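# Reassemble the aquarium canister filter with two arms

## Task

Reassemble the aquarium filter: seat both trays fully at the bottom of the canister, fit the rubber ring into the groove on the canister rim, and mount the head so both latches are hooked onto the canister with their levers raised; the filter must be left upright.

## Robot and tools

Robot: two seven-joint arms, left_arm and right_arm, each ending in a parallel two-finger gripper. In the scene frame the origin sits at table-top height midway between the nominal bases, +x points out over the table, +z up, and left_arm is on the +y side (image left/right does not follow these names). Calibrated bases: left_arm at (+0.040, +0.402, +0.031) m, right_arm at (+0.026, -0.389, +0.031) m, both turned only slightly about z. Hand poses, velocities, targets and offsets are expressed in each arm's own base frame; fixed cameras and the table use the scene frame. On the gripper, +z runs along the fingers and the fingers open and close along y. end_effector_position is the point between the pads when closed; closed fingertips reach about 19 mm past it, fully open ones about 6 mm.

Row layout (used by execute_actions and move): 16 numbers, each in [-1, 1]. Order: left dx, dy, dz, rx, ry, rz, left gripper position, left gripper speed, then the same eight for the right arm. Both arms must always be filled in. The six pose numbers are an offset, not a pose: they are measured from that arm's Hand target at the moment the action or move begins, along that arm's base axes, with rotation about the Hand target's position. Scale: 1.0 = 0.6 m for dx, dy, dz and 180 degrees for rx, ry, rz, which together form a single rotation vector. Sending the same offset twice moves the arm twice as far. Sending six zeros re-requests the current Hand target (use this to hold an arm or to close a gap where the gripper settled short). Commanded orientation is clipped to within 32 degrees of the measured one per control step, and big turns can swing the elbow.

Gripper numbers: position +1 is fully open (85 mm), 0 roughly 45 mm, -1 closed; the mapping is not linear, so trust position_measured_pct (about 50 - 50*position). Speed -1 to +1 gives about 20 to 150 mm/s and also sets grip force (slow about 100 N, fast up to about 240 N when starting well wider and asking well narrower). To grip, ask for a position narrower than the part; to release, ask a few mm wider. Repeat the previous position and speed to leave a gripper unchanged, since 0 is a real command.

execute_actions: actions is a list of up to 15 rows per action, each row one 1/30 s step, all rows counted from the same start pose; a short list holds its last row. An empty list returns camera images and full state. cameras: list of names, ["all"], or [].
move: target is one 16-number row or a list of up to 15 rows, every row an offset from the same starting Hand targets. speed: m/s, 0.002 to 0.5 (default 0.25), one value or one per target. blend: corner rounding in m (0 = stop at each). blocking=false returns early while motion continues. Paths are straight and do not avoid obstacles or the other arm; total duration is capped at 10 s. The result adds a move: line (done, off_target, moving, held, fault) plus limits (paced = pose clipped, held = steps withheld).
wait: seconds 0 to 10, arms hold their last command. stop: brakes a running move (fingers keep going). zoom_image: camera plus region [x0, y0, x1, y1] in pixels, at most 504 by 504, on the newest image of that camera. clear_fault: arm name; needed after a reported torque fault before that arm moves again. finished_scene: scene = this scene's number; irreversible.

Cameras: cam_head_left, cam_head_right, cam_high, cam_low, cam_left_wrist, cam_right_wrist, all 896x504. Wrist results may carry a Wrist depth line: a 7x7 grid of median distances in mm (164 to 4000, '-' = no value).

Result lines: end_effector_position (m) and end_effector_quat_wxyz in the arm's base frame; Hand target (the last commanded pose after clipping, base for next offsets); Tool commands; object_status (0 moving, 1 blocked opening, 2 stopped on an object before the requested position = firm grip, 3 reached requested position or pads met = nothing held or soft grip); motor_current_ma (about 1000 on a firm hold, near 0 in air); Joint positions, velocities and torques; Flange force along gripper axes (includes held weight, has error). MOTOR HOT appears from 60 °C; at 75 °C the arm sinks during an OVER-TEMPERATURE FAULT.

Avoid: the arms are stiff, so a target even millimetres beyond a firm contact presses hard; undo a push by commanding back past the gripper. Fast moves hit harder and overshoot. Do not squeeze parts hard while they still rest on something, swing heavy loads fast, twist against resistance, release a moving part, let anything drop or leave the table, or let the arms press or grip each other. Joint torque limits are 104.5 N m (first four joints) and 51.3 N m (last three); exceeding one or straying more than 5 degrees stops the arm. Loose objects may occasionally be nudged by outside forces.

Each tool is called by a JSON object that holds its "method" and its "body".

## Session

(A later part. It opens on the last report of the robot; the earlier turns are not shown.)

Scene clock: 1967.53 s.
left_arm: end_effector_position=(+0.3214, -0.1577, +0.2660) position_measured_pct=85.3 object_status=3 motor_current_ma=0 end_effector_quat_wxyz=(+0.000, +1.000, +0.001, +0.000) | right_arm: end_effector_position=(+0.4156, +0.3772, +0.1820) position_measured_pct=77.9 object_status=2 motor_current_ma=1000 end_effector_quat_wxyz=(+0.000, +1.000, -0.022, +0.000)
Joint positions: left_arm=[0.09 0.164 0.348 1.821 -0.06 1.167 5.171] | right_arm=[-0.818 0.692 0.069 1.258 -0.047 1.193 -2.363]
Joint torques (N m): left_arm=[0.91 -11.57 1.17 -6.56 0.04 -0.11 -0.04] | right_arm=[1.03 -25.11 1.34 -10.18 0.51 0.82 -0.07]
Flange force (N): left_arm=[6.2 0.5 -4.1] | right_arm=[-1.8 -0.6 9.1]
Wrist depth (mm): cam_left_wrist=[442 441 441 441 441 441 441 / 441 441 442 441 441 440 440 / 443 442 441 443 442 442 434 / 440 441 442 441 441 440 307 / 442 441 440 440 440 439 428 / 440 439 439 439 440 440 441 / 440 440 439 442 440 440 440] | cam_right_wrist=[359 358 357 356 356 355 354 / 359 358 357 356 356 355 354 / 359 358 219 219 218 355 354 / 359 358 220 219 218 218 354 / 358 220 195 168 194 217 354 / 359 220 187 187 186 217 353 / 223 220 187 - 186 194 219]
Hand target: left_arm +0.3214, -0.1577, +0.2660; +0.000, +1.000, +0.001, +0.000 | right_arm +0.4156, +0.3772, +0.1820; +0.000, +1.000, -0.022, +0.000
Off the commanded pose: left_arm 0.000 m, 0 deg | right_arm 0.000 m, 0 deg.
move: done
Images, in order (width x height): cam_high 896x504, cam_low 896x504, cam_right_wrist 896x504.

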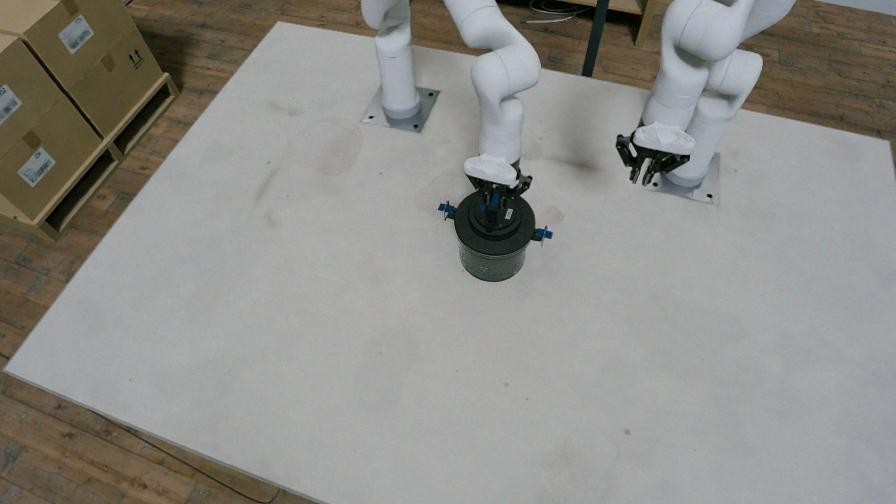

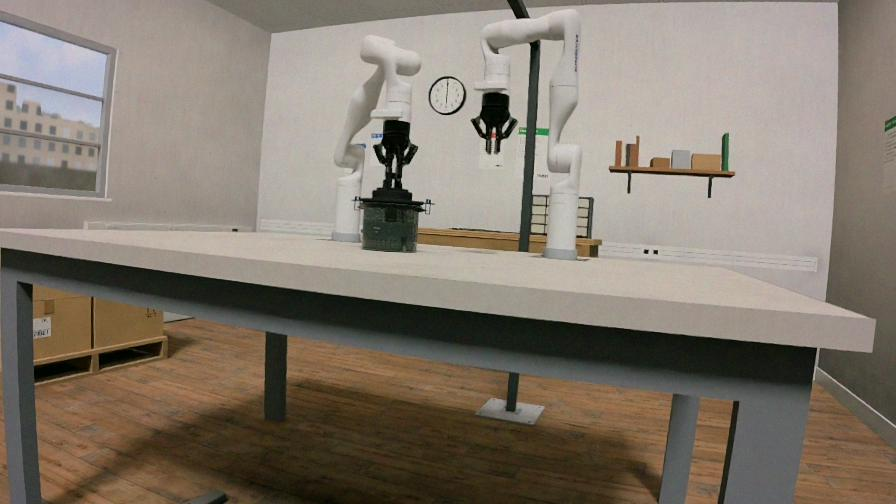

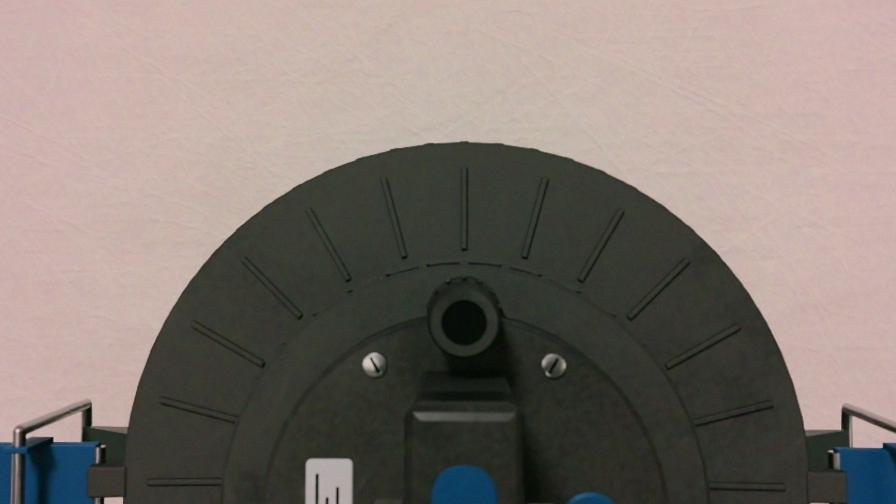

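{"method": "move", "body": {"target": [0,0,0,0,0,0,-0.7,-1, 0,0,-0.0025,0,0,0, -0.65, -1], "speed": 0.01}}

{"method": "move", "body": {"target": [0,0,0,0,0,0,-0.7,-1, 0,0,-0.0017,0,0,0, -0.65, -1], "speed": 0.01}}

{"method": "move", "body": {"target": [0,0,0,0,0,0,-0.7,-1, 0,0,-0.0017,0,0,0, -0.65, -1], "speed": 0.01}}

Scene clock: 1975.17 s.
left_arm: end_effector_position=(+0.3214, -0.1577, +0.2660) position_measured_pct=85.3 object_status=3 motor_current_ma=0 end_effector_quat_wxyz=(+0.000, +1.000, +0.001, +0.000) | right_arm: end_effector_position=(+0.4157, +0.3772, +0.1805) position_measured_pct=77.9 object_status=2 motor_current_ma=1000 end_effector_quat_wxyz=(+0.000, +1.000, -0.022, +0.000)
Joint positions: left_arm=[0.09 0.164 0.348 1.821 -0.06 1.167 5.171] | right_arm=[-0.818 0.694 0.069 1.26 -0.047 1.189 -2.363]
Joint torques (N m): left_arm=[0.96 -11.56 1.21 -6.51 0.06 -0.1 -0.04] | right_arm=[-0.23 -20.93 0.34 -8.05 0.02 0.91 -0.13]
Flange force (N): left_arm=[6.3 0.4 -4.2] | right_arm=[-0.4 1.3 1.9]
Wrist depth (mm): cam_left_wrist=[442 441 441 441 442 439 440 / 441 442 440 441 441 443 441 / 440 442 441 442 442 440 435 / 441 440 441 439 440 440 309 / 441 441 441 441 441 441 427 / 440 441 440 440 439 440 439 / 439 441 441 441 439 439 440] | cam_right_wrist=[358 357 356 356 355 354 353 / 358 357 357 355 354 353 352 / 358 357 220 220 219 353 352 / 358 356 220 219 219 218 353 / 358 220 196 168 195 218 352 / 357 220 187 187 187 217 352 / 223 220 187 - 186 194 219]
Hand target: left_arm +0.3214, -0.1577, +0.2660; +0.000, +1.000, +0.001, +0.000 | right_arm +0.4157, +0.3772, +0.1805; +0.000, +1.000, -0.022, +0.000
Off the commanded pose: left_arm 0.000 m, 0 deg | right_arm 0.000 m, 0 deg.
move: done

Scene clock: 1975.87 s.
left_arm: end_effector_position=(+0.3214, -0.1577, +0.2660) position_measured_pct=85.3 object_status=3 motor_current_ma=0 end_effector_quat_wxyz=(+0.000, +1.000, +0.001, +0.000) | right_arm: end_effector_position=(+0.4157, +0.3773, +0.1795) position_measured_pct=77.9 object_status=2 motor_current_ma=1000 end_effector_quat_wxyz=(+0.000, +1.000, -0.022, +0.000)
Joint positions: left_arm=[0.09 0.164 0.348 1.821 -0.06 1.167 5.171] | right_arm=[-0.818 0.695 0.069 1.262 -0.047 1.186 -2.363]
Joint torques (N m): left_arm=[0.92 -11.61 1.14 -6.53 0.08 -0.12 -0.04] | right_arm=[0.22 -11.55 0.24 -3.55 0.15 0.36 -0.12]
Flange force (N): left_arm=[6.4 0.6 -4.2] | right_arm=[-1.4 1.2 -15.6]
Wrist depth (mm): cam_left_wrist=[442 441 442 441 440 441 441 / 441 441 441 442 439 441 439 / 442 441 440 441 442 441 434 / 442 440 441 442 441 440 310 / 441 441 442 441 441 441 428 / 441 441 440 439 441 439 438 / 441 441 440 441 440 440 440] | cam_right_wrist=[358 357 356 356 355 354 353 / 358 357 356 355 354 353 353 / 357 357 222 220 219 354 352 / 357 357 220 219 219 218 352 / 357 220 196 168 195 218 352 / 357 220 188 187 187 217 351 / 223 220 188 - 186 194 219]
Hand target: left_arm +0.3214, -0.1577, +0.2660; +0.000, +1.000, +0.001, +0.000 | right_arm +0.4157, +0.3772, +0.1795; +0.000, +1.000, -0.022, +0.000
Off the commanded pose: left_arm 0.000 m, 0 deg | right_arm 0.000 m, 0 deg.
move: done

Scene clock: 1976.57 s.
left_arm: end_effector_position=(+0.3214, -0.1577, +0.2660) position_measured_pct=85.3 object_status=3 motor_current_ma=0 end_effector_quat_wxyz=(+0.000, +1.000, +0.001, +0.000) | right_arm: end_effector_position=(+0.4157, +0.3773, +0.1785) position_measured_pct=77.9 object_status=2 motor_current_ma=1000 end_effector_quat_wxyz=(+0.000, +1.000, -0.022, +0.000)
Joint positions: left_arm=[0.09 0.164 0.348 1.821 -0.06 1.167 5.171] | right_arm=[-0.818 0.696 0.068 1.264 -0.047 1.184 -2.363]
Joint torques (N m): left_arm=[0.98 -11.51 1.17 -6.54 0.06 -0.07 -0.03] | right_arm=[0.7 -0.12 0.18 0.73 0.32 -1.12 -0.08]
Flange force (N): left_arm=[6.1 0.3 -4.1] | right_arm=[-5.1 3.6 -37.1]
Wrist depth (mm): cam_left_wrist=[442 442 441 443 440 441 441 / 441 441 442 440 441 441 440 / 441 440 439 441 441 440 434 / 441 441 441 441 441 441 310 / 441 441 439 441 440 442 427 / 441 440 440 441 439 438 439 / 440 440 441 441 439 440 439] | cam_right_wrist=[358 357 356 355 354 353 352 / 357 357 356 356 354 353 352 / 358 357 221 220 219 353 352 / 357 356 220 219 219 218 352 / 357 221 196 168 195 218 352 / 357 221 188 187 186 217 351 / 223 220 188 - 186 194 219]
Hand target: left_arm +0.3214, -0.1577, +0.2660; +0.000, +1.000, +0.001, +0.000 | right_arm +0.4156, +0.3772, +0.1785; +0.000, +1.000, -0.022, +0.000
Off the commanded pose: left_arm 0.000 m, 0 deg | right_arm 0.000 m, 0 deg.
move: done

{"method": "move", "body": {"target": [[0.0,0.0,-0.05,-0.3849,-0.3849,-0.3849,-1,0, 0,0,0.0025,0,0,0, -0.65, -1],[0.1143,0.0128,-0.3017,-0.3849,-0.3849,-0.3849,-1,0, 0,0,0.0025,0,0,0, -0.65, -1]], "speed": 0.2, "cameras": ["cam_left_wrist","cam_high","cam_head_left"]}}

Scene clock: 2080.97 s.
left_arm: end_effector_position=(+0.3900, -0.1500, +0.0850) position_measured_pct=98.7 object_status=3 motor_current_ma=980 end_effector_quat_wxyz=(+0.501, +0.500, -0.500, +0.500) | right_arm: end_effector_position=(+0.4156, +0.3772, +0.1800) position_measured_pct=77.9 object_status=2 motor_current_ma=1000 end_effector_quat_wxyz=(+0.000, +1.000, -0.022, +0.000)
Joint positions: left_arm=[-0.495 1.3 0.062 1.796 1.089 1.54 1.641] | right_arm=[-0.818 0.694 0.069 1.261 -0.047 1.187 -2.363]
Joint torques (N m): left_arm=[0.94 -19.35 4.11 2.84 0.28 2.99 -0.03] | right_arm=[-0.31 -15.65 -0.08 -4.75 -0.07 1.23 -0.07]
Flange force (N): left_arm=[-4.2 -4.8 -4.5] | right_arm=[0.9 0.1 -7.6]
Wrist depth (mm): cam_left_wrist=[3435 3349 3383 391 3315 3366 738 / 3349 3349 3383 422 3250 3219 769 / 3400 3250 3282 402 3332 3266 3234 / 3400 3349 3418 393 405 3299 3219 / 3383 3299 371 357 368 3299 775 / 938 974 881 316 366 1059 785 / 649 667 446 395 446 714 721] | cam_right_wrist=[358 357 356 355 354 354 353 / 358 357 356 355 354 353 353 / 358 356 222 220 219 353 353 / 357 356 220 219 218 218 352 / 358 220 196 168 194 218 352 / 357 220 188 187 187 217 351 / 223 220 188 - 186 194 219]
Hand target: left_arm +0.3900, -0.1500, +0.0850; +0.501, +0.500, -0.500, +0.500 | right_arm +0.4156, +0.3772, +0.1800; +0.000, +1.000, -0.022, +0.000
Off the commanded pose: left_arm 0.000 m, 0 deg | right_arm 0.000 m, 0 deg.
move: done
Images, in order (width x height): cam_head_left 896x504, cam_high 896x504, cam_left_wrist 896x504.

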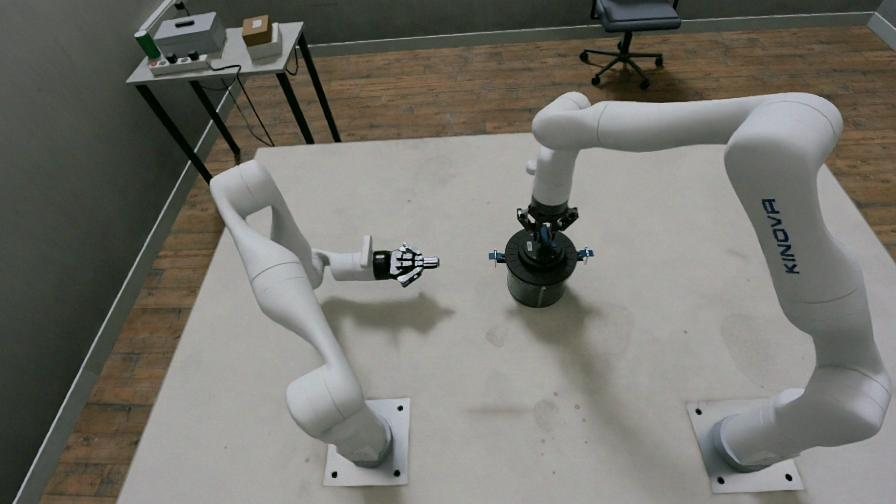

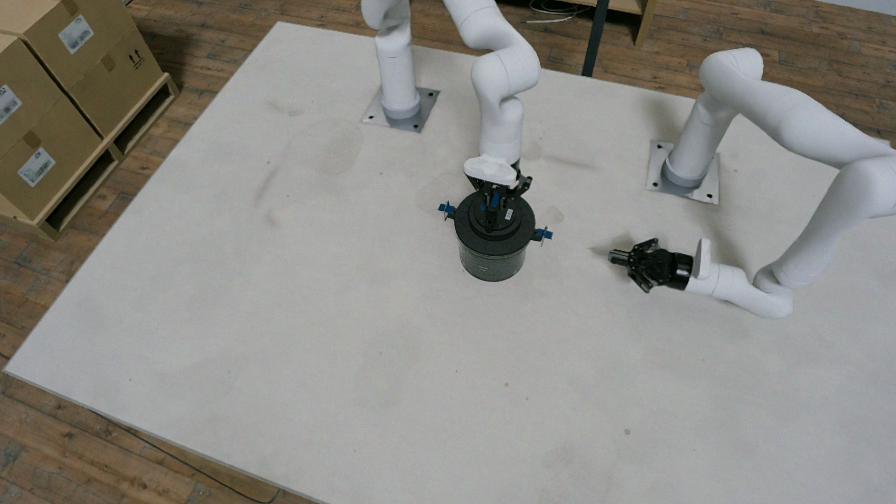

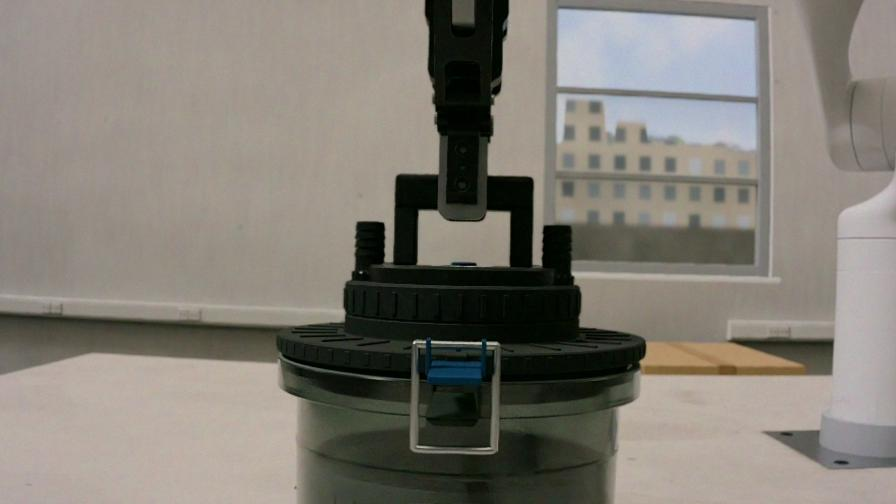

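{"method": "zoom_image", "body": {"camera": "cam_left_wrist", "region": [380, 310, 540, 470]}}

{"method": "zoom_image", "body": {"camera": "cam_left_wrist", "region": [260, 300, 660, 500]}}

Scaled by 3.150 from the camera's 896x504 image, which has a finer 1280x720 frame.

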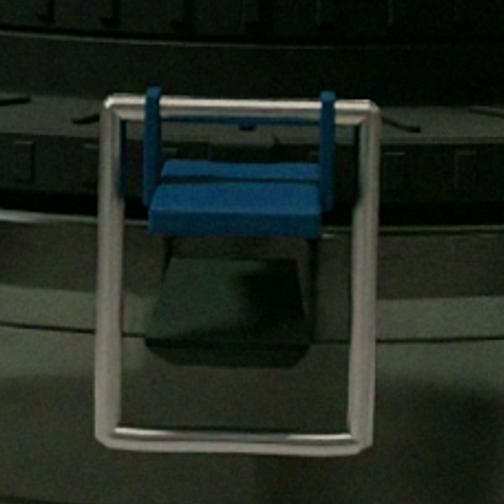

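Scaled by 1.260 from the camera's 896x504 image, which has a finer 1280x720 frame.

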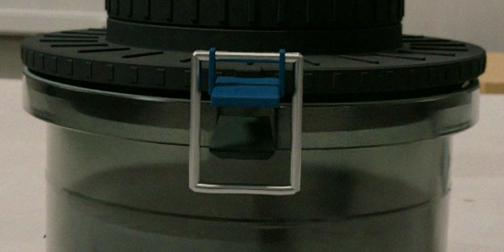

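{"method": "move", "body": {"target": [[-0.004,-0.1667,-0.0033,0,0,0,-1,0, 0,0,-0.0025,0,0,0, -0.65, -1],[-0.004,-0.2145,-0.0033,0,0,0,-1,0, 0,0,-0.0025,0,0,0, -0.65, -1]], "speed": [0.15,0.05], "cameras": ["cam_left_wrist","cam_right_wrist","cam_low","cam_high","cam_head_left"]}}

{"method": "zoom_image", "body": {"camera": "cam_low", "region": [400, 170, 470, 230]}}

{"method": "zoom_image", "body": {"camera": "cam_high", "region": [500, 200, 600, 290]}}

{"method": "zoom_image", "body": {"camera": "cam_head_left", "region": [450, 220, 540, 300]}}

Scene clock: 2226.47 s.
left_arm: end_effector_position=(+0.3875, -0.2787, +0.0830) position_measured_pct=98.7 object_status=3 motor_current_ma=980 end_effector_quat_wxyz=(+0.501, +0.500, -0.500, +0.500) | right_arm: end_effector_position=(+0.4156, +0.3772, +0.1785) position_measured_pct=77.9 object_status=2 motor_current_ma=1000 end_effector_quat_wxyz=(+0.000, +1.000, -0.022, +0.000)
Joint positions: left_arm=[-0.297 1.323 0.195 1.902 1.333 1.369 1.542] | right_arm=[-0.818 0.696 0.068 1.264 -0.047 1.184 -2.363]
Joint torques (N m): left_arm=[0.84 -18.8 5.36 3.22 0.01 2.97 -0.03] | right_arm=[0.69 0.3 0.14 1.11 0.33 -0.94 -0.12]
Flange force (N): left_arm=[-4.3 -5.2 -2.6] | right_arm=[-4.8 3.4 -37.7]
Wrist depth (mm): cam_left_wrist=[3172 3128 3157 261 3266 3188 3188 / 3234 3142 3188 270 3203 3219 3188 / 3266 3266 3113 267 274 3234 3188 / 3250 3219 279 304 276 3172 3157 / 3234 3315 245 231 243 3203 3157 / 923 231 213 214 215 243 962 / 638 608 215 174 205 604 658] | cam_right_wrist=[358 357 356 355 354 353 352 / 358 357 356 355 354 353 352 / 358 356 221 220 219 352 352 / 358 356 220 219 219 218 352 / 357 221 196 168 195 218 351 / 357 220 188 187 187 217 351 / 223 220 188 - 186 194 218]
Hand target: left_arm +0.3875, -0.2787, +0.0830; +0.501, +0.500, -0.500, +0.500 | right_arm +0.4156, +0.3772, +0.1785; +0.000, +1.000, -0.022, +0.000
Off the commanded pose: left_arm 0.000 m, 0 deg | right_arm 0.000 m, 0 deg.
move: done
Images, in order (width x height): cam_head_left 896x504, cam_high 896x504, cam_low 896x504, cam_left_wrist 896x504, cam_right_wrist 896x504.

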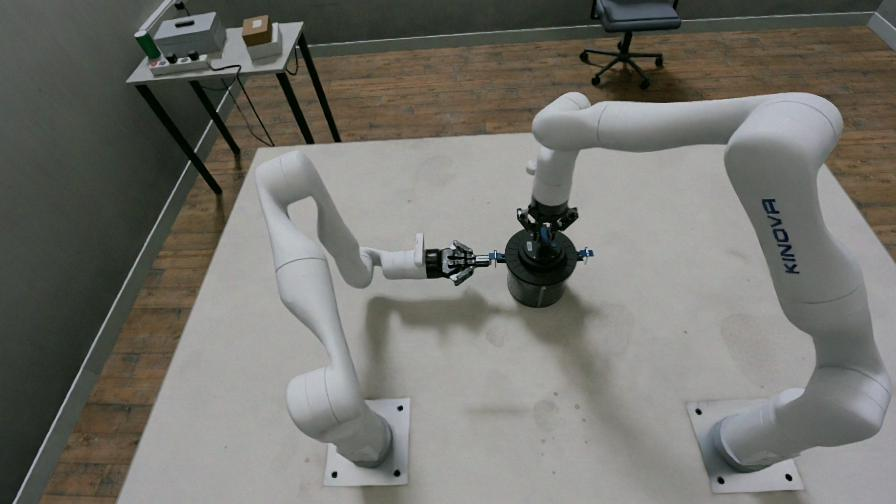

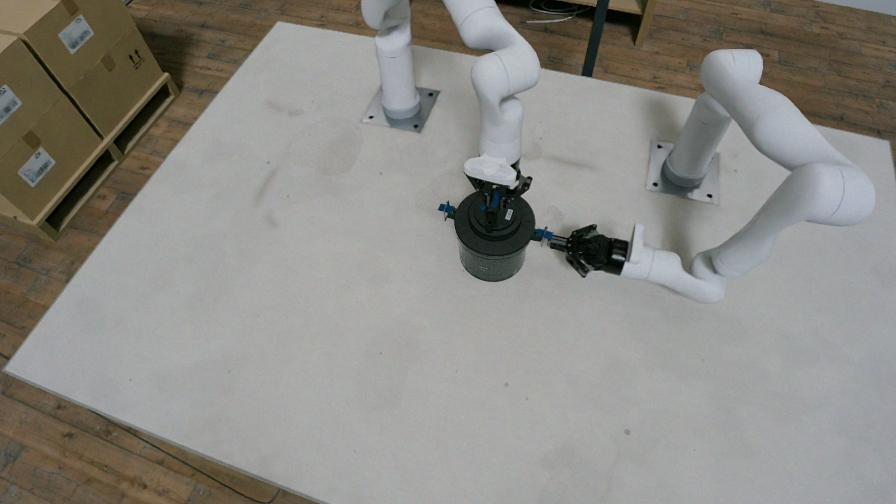

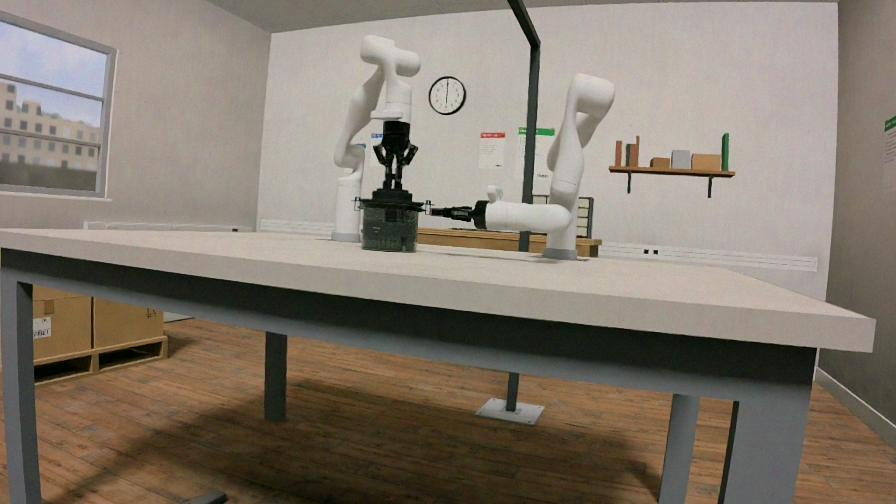

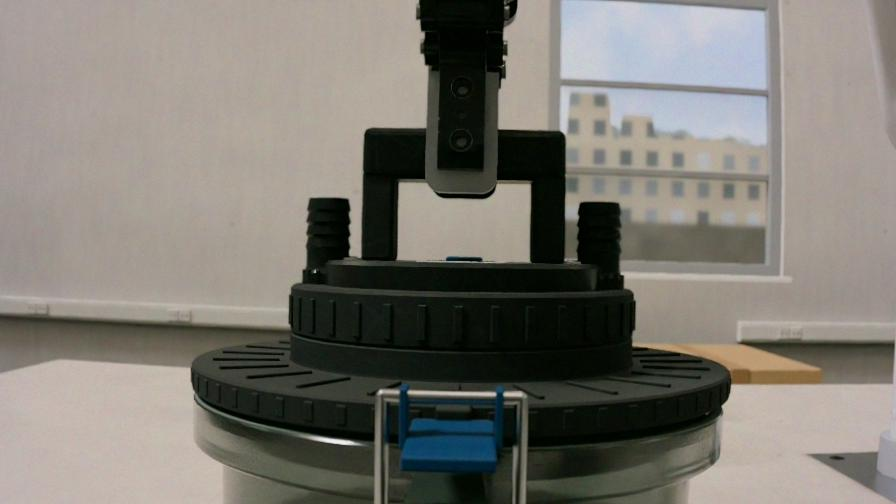

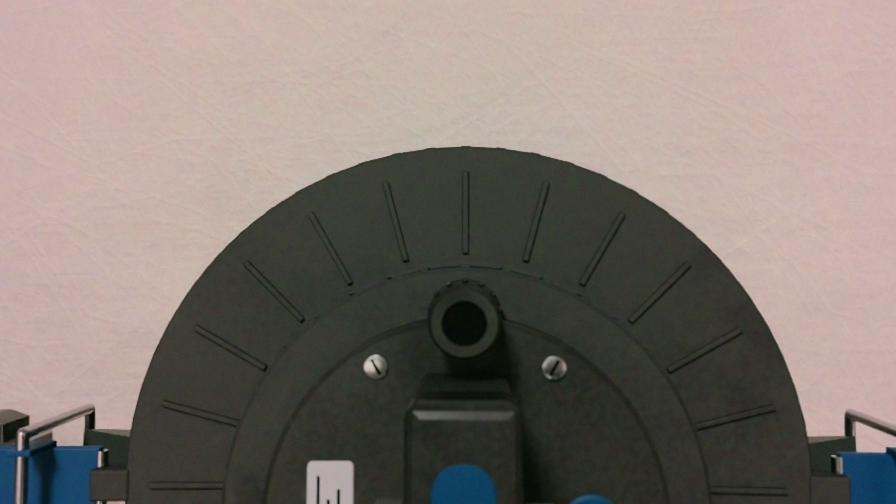

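Scaled by 7.200 from the camera's 896x504 image, which has a finer 1280x720 frame.

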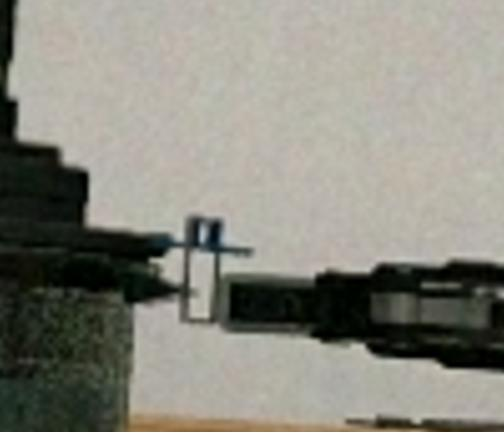

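Scaled by 5.040 from the camera's 896x504 image, which has a finer 1280x720 frame.

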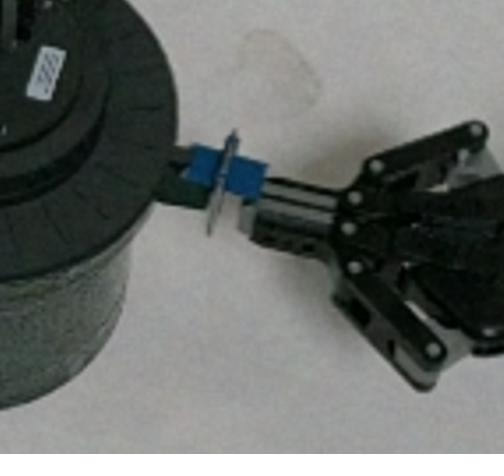

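Scaled by 5.600 from the camera's 896x504 image, which has a finer 1280x720 frame.

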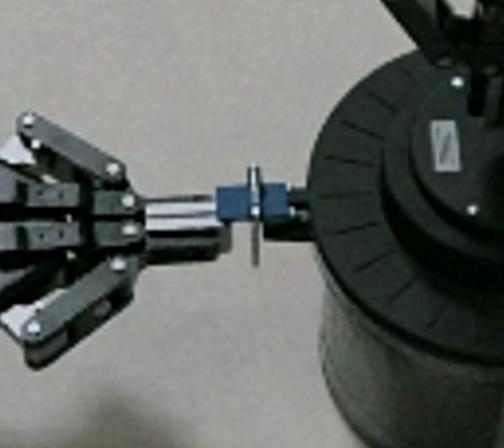

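{"method": "move", "body": {"target": [[-0.002,0,0.008,0,0,0,-1,0, 0,0,0,0,0,0, -0.65, -1],[-0.002,0,0.0125,0,0,0,-1,0, 0,0,0,0,0,0, -0.65, -1]], "speed": 0.02, "cameras": ["cam_left_wrist","cam_right_wrist","cam_low","cam_high"]}}

{"method": "zoom_image", "body": {"camera": "cam_low", "region": [400, 170, 470, 230]}}

{"method": "zoom_image", "body": {"camera": "cam_high", "region": [500, 200, 600, 290]}}

Scene clock: 2244.10 s.
left_arm: end_effector_position=(+0.3863, -0.2787, +0.0904) position_measured_pct=98.7 object_status=3 motor_current_ma=980 end_effector_quat_wxyz=(+0.501, +0.500, -0.500, +0.500) | right_arm: end_effector_position=(+0.4156, +0.3772, +0.1784) position_measured_pct=77.9 object_status=2 motor_current_ma=1000 end_effector_quat_wxyz=(+0.000, +1.000, -0.022, +0.000)
Joint positions: left_arm=[-0.298 1.304 0.197 1.917 1.335 1.369 1.545] | right_arm=[-0.818 0.696 0.068 1.264 -0.047 1.184 -2.363]
Joint torques (N m): left_arm=[1.19 -19.19 6.2 3.27 0.01 3.5 -0.02] | right_arm=[0.42 0.73 -0.03 1.1 0.24 -1.04 -0.08]
Flange force (N): left_arm=[-5.8 -4.7 -3.5] | right_arm=[-5.1 4.2 -38.3]
Wrist depth (mm): cam_left_wrist=[3266 3172 3299 261 3172 3113 3219 / 3203 3142 3266 267 3172 3172 3142 / 3219 3250 3203 267 3219 3172 3128 / 3250 3219 280 3188 3113 3128 3219 / 3203 3203 248 239 248 3172 3203 / 953 243 237 229 231 280 1114 / 630 592 209 183 202 276 684] | cam_right_wrist=[358 357 356 355 354 353 352 / 357 356 355 355 354 353 352 / 357 356 221 220 219 352 352 / 357 357 220 219 219 218 352 / 357 221 196 168 195 218 352 / 357 220 188 187 187 217 351 / 223 220 188 - 186 194 218]
Hand target: left_arm +0.3863, -0.2787, +0.0905; +0.501, +0.500, -0.500, +0.500 | right_arm +0.4156, +0.3772, +0.1784; +0.000, +1.000, -0.022, +0.000
Off the commanded pose: left_arm 0.000 m, 0 deg | right_arm 0.000 m, 0 deg.
move: done
Images, in order (width x height): cam_high 896x504, cam_low 896x504, cam_left_wrist 896x504, cam_right_wrist 896x504.

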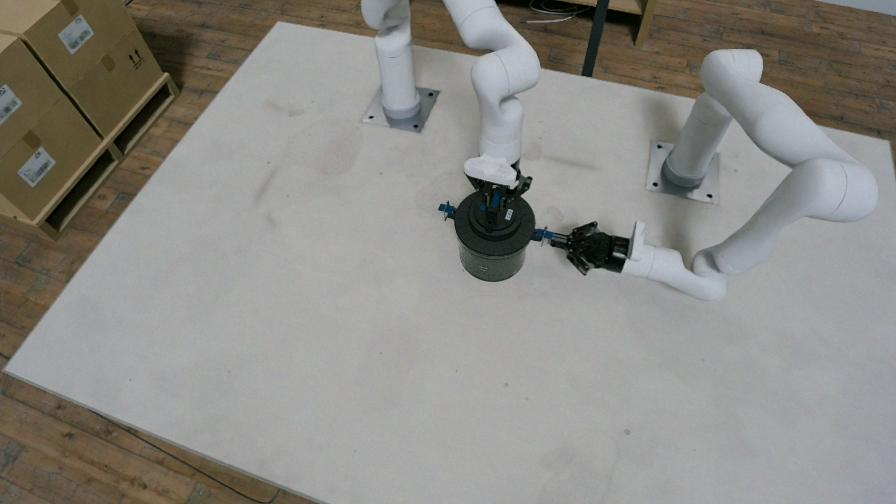

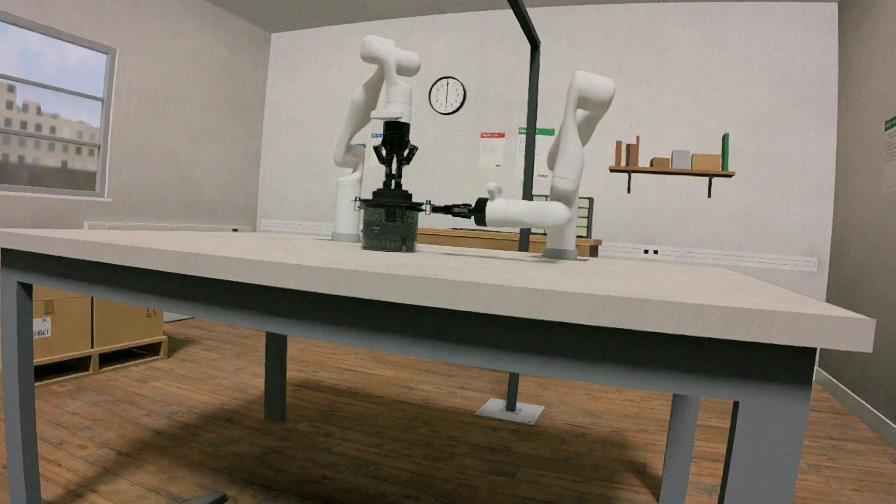

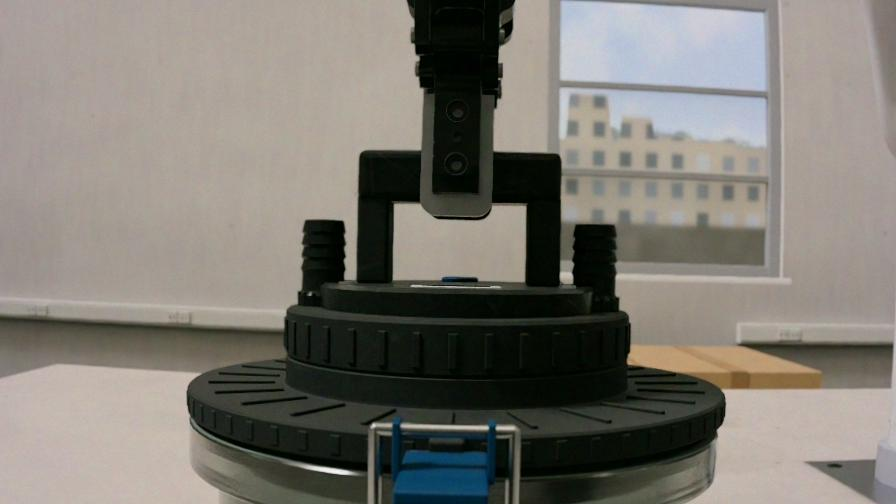

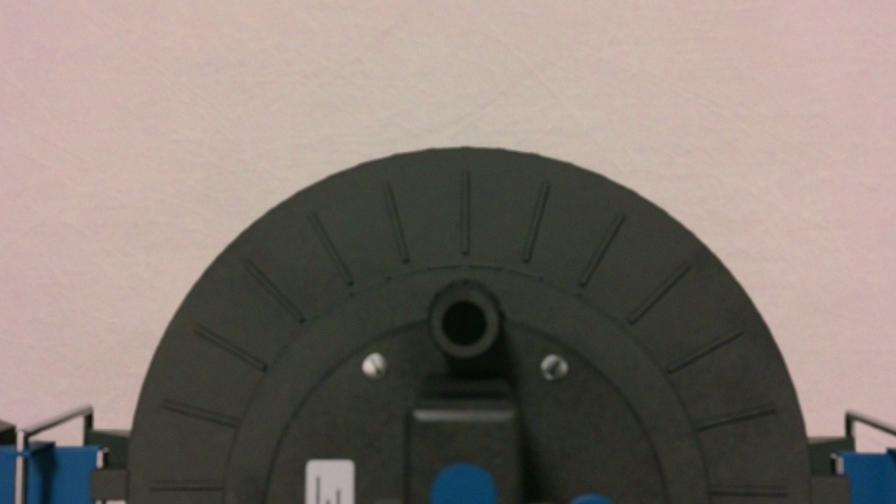

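Scaled by 7.200 from the camera's 896x504 image, which has a finer 1280x720 frame.

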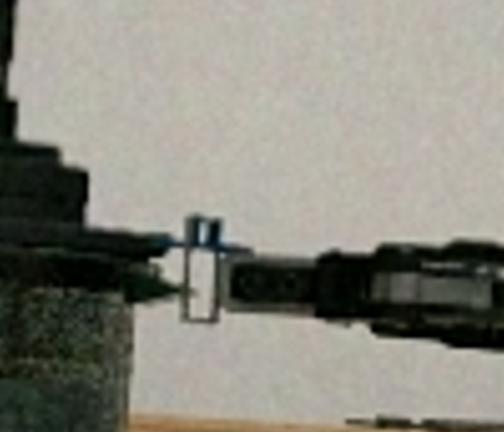

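Scaled by 5.040 from the camera's 896x504 image, which has a finer 1280x720 frame.

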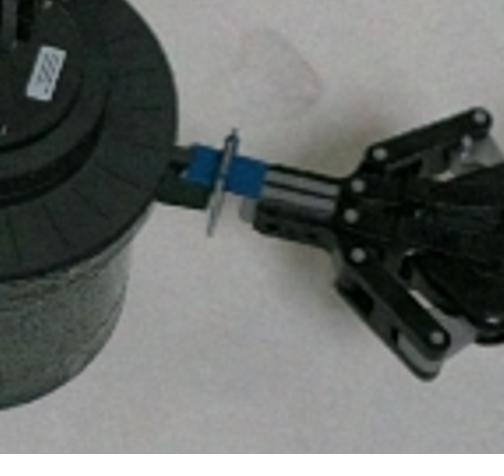

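{"method": "move", "body": {"target": [[0,-0.0015,0.0092,0,0,0,-1,0, 0,0,0,0,0,0, -0.65, -1],[0,-0.004,0.0162,0,0,0,-1,0, 0,0,0,0,0,0, -0.65, -1]], "speed": 0.015, "cameras": ["cam_left_wrist","cam_right_wrist","cam_low","cam_high","cam_head_left"]}}

{"method": "zoom_image", "body": {"camera": "cam_low", "region": [400, 170, 470, 230]}}

{"method": "zoom_image", "body": {"camera": "cam_high", "region": [510, 210, 580, 270]}}

{"method": "zoom_image", "body": {"camera": "cam_right_wrist", "region": [0, 360, 180, 504]}}

{"method": "zoom_image", "body": {"camera": "cam_left_wrist", "region": [340, 384, 540, 504]}}

Scene clock: 2265.73 s.
left_arm: end_effector_position=(+0.3863, -0.2811, +0.1002) position_measured_pct=98.7 object_status=3 motor_current_ma=980 end_effector_quat_wxyz=(+0.501, +0.500, -0.500, +0.500) | right_arm: end_effector_position=(+0.4156, +0.3772, +0.1784) position_measured_pct=77.9 object_status=2 motor_current_ma=1000 end_effector_quat_wxyz=(+0.000, +1.000, -0.022, +0.000)
Joint positions: left_arm=[-0.296 1.28 0.203 1.933 1.342 1.367 1.553] | right_arm=[-0.818 0.696 0.068 1.264 -0.047 1.184 -2.363]
Joint torques (N m): left_arm=[1.53 -18.93 6.33 3.46 0.04 3.46 0] | right_arm=[0.33 0.73 -0.11 1.12 0.17 -1.1 -0.09]
Flange force (N): left_arm=[-5.6 -5.5 -4.4] | right_arm=[-4.8 4.2 -38.5]
Wrist depth (mm): cam_left_wrist=[3282 3219 3188 260 3219 3219 3172 / 3219 3250 3142 260 3128 3234 3157 / 3282 3250 3188 265 3084 3157 3172 / 3172 3172 275 265 274 3188 3188 / 3188 3282 273 240 273 3113 3157 / 1012 1033 240 227 235 1149 1159 / 700 225 208 196 212 221 715] | cam_right_wrist=[358 357 356 355 354 354 352 / 358 357 356 355 355 353 352 / 358 357 221 220 219 353 351 / 357 356 220 219 219 218 352 / 358 221 196 168 195 218 351 / 357 220 188 187 187 217 351 / 220 220 188 - 186 194 218]
Hand target: left_arm +0.3864, -0.2811, +0.1002; +0.501, +0.500, -0.500, +0.500 | right_arm +0.4156, +0.3772, +0.1784; +0.000, +1.000, -0.022, +0.000
Off the commanded pose: left_arm 0.000 m, 0 deg | right_arm 0.000 m, 0 deg.
move: done
Images, in order (width x height): cam_head_left 896x504, cam_high 896x504, cam_low 896x504, cam_left_wrist 896x504, cam_right_wrist 896x504.

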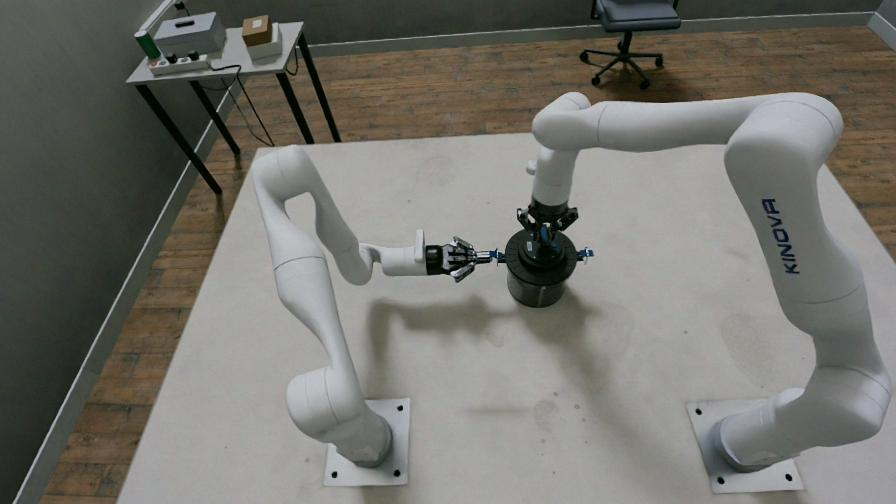

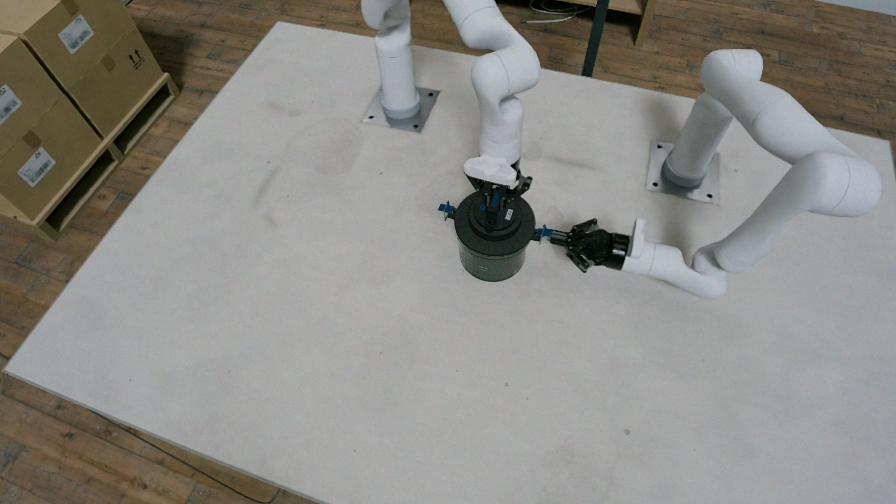

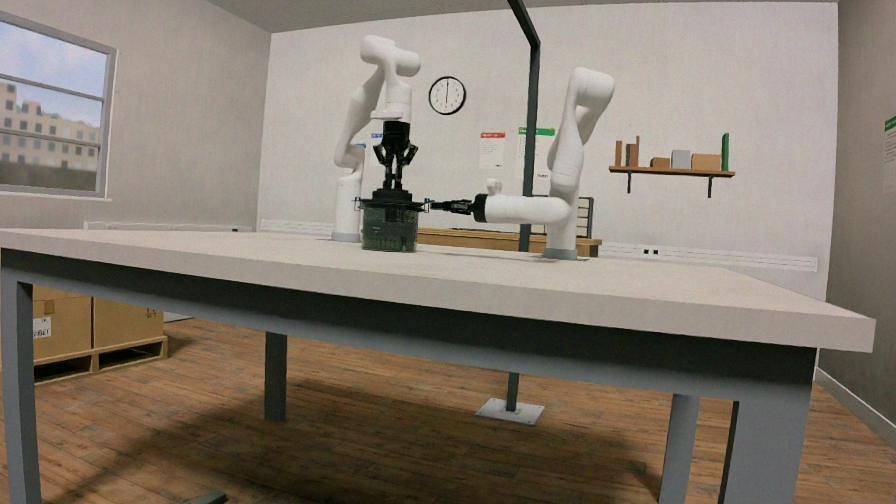

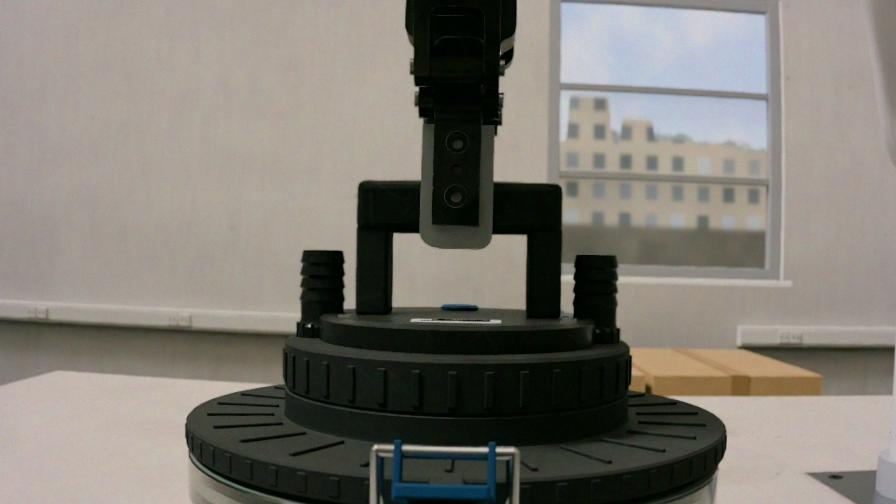

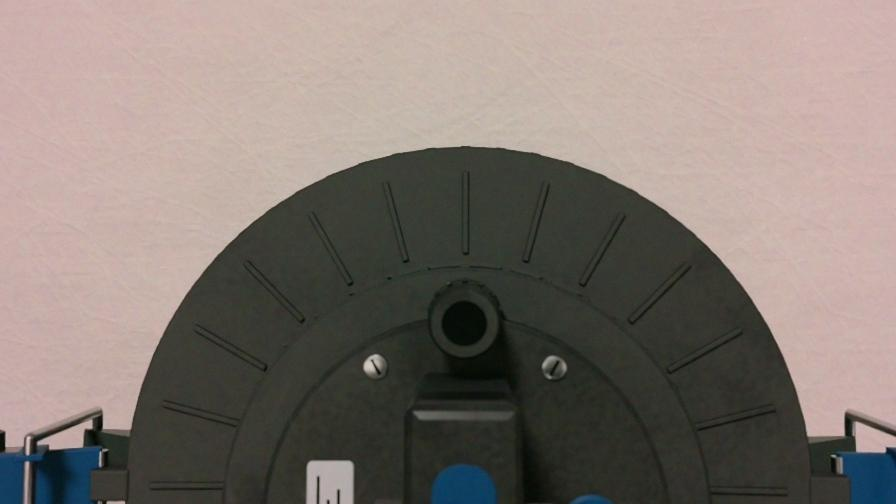

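Scaled by 7.200 from the camera's 896x504 image, which has a finer 1280x720 frame.

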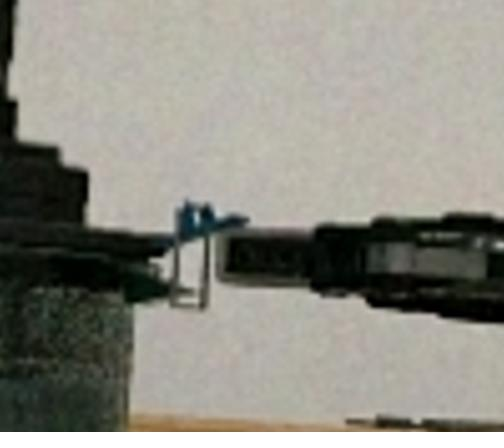

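Scaled by 7.200 from the camera's 896x504 image, which has a finer 1280x720 frame.

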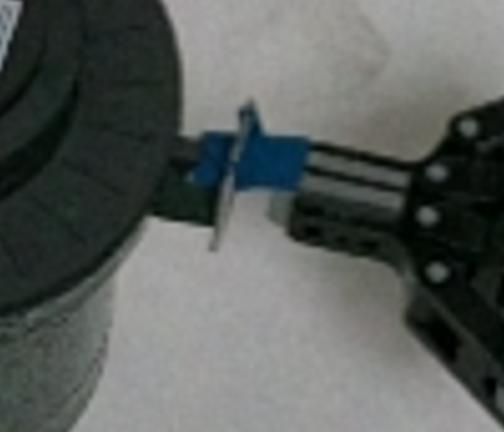

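Scaled by 2.800 from the camera's 896x504 image, which has a finer 1280x720 frame.

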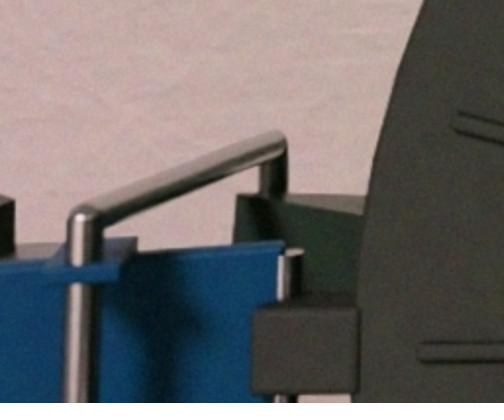

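Scaled by 2.520 from the camera's 896x504 image, which has a finer 1280x720 frame.

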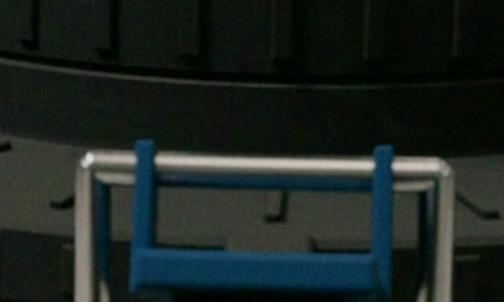

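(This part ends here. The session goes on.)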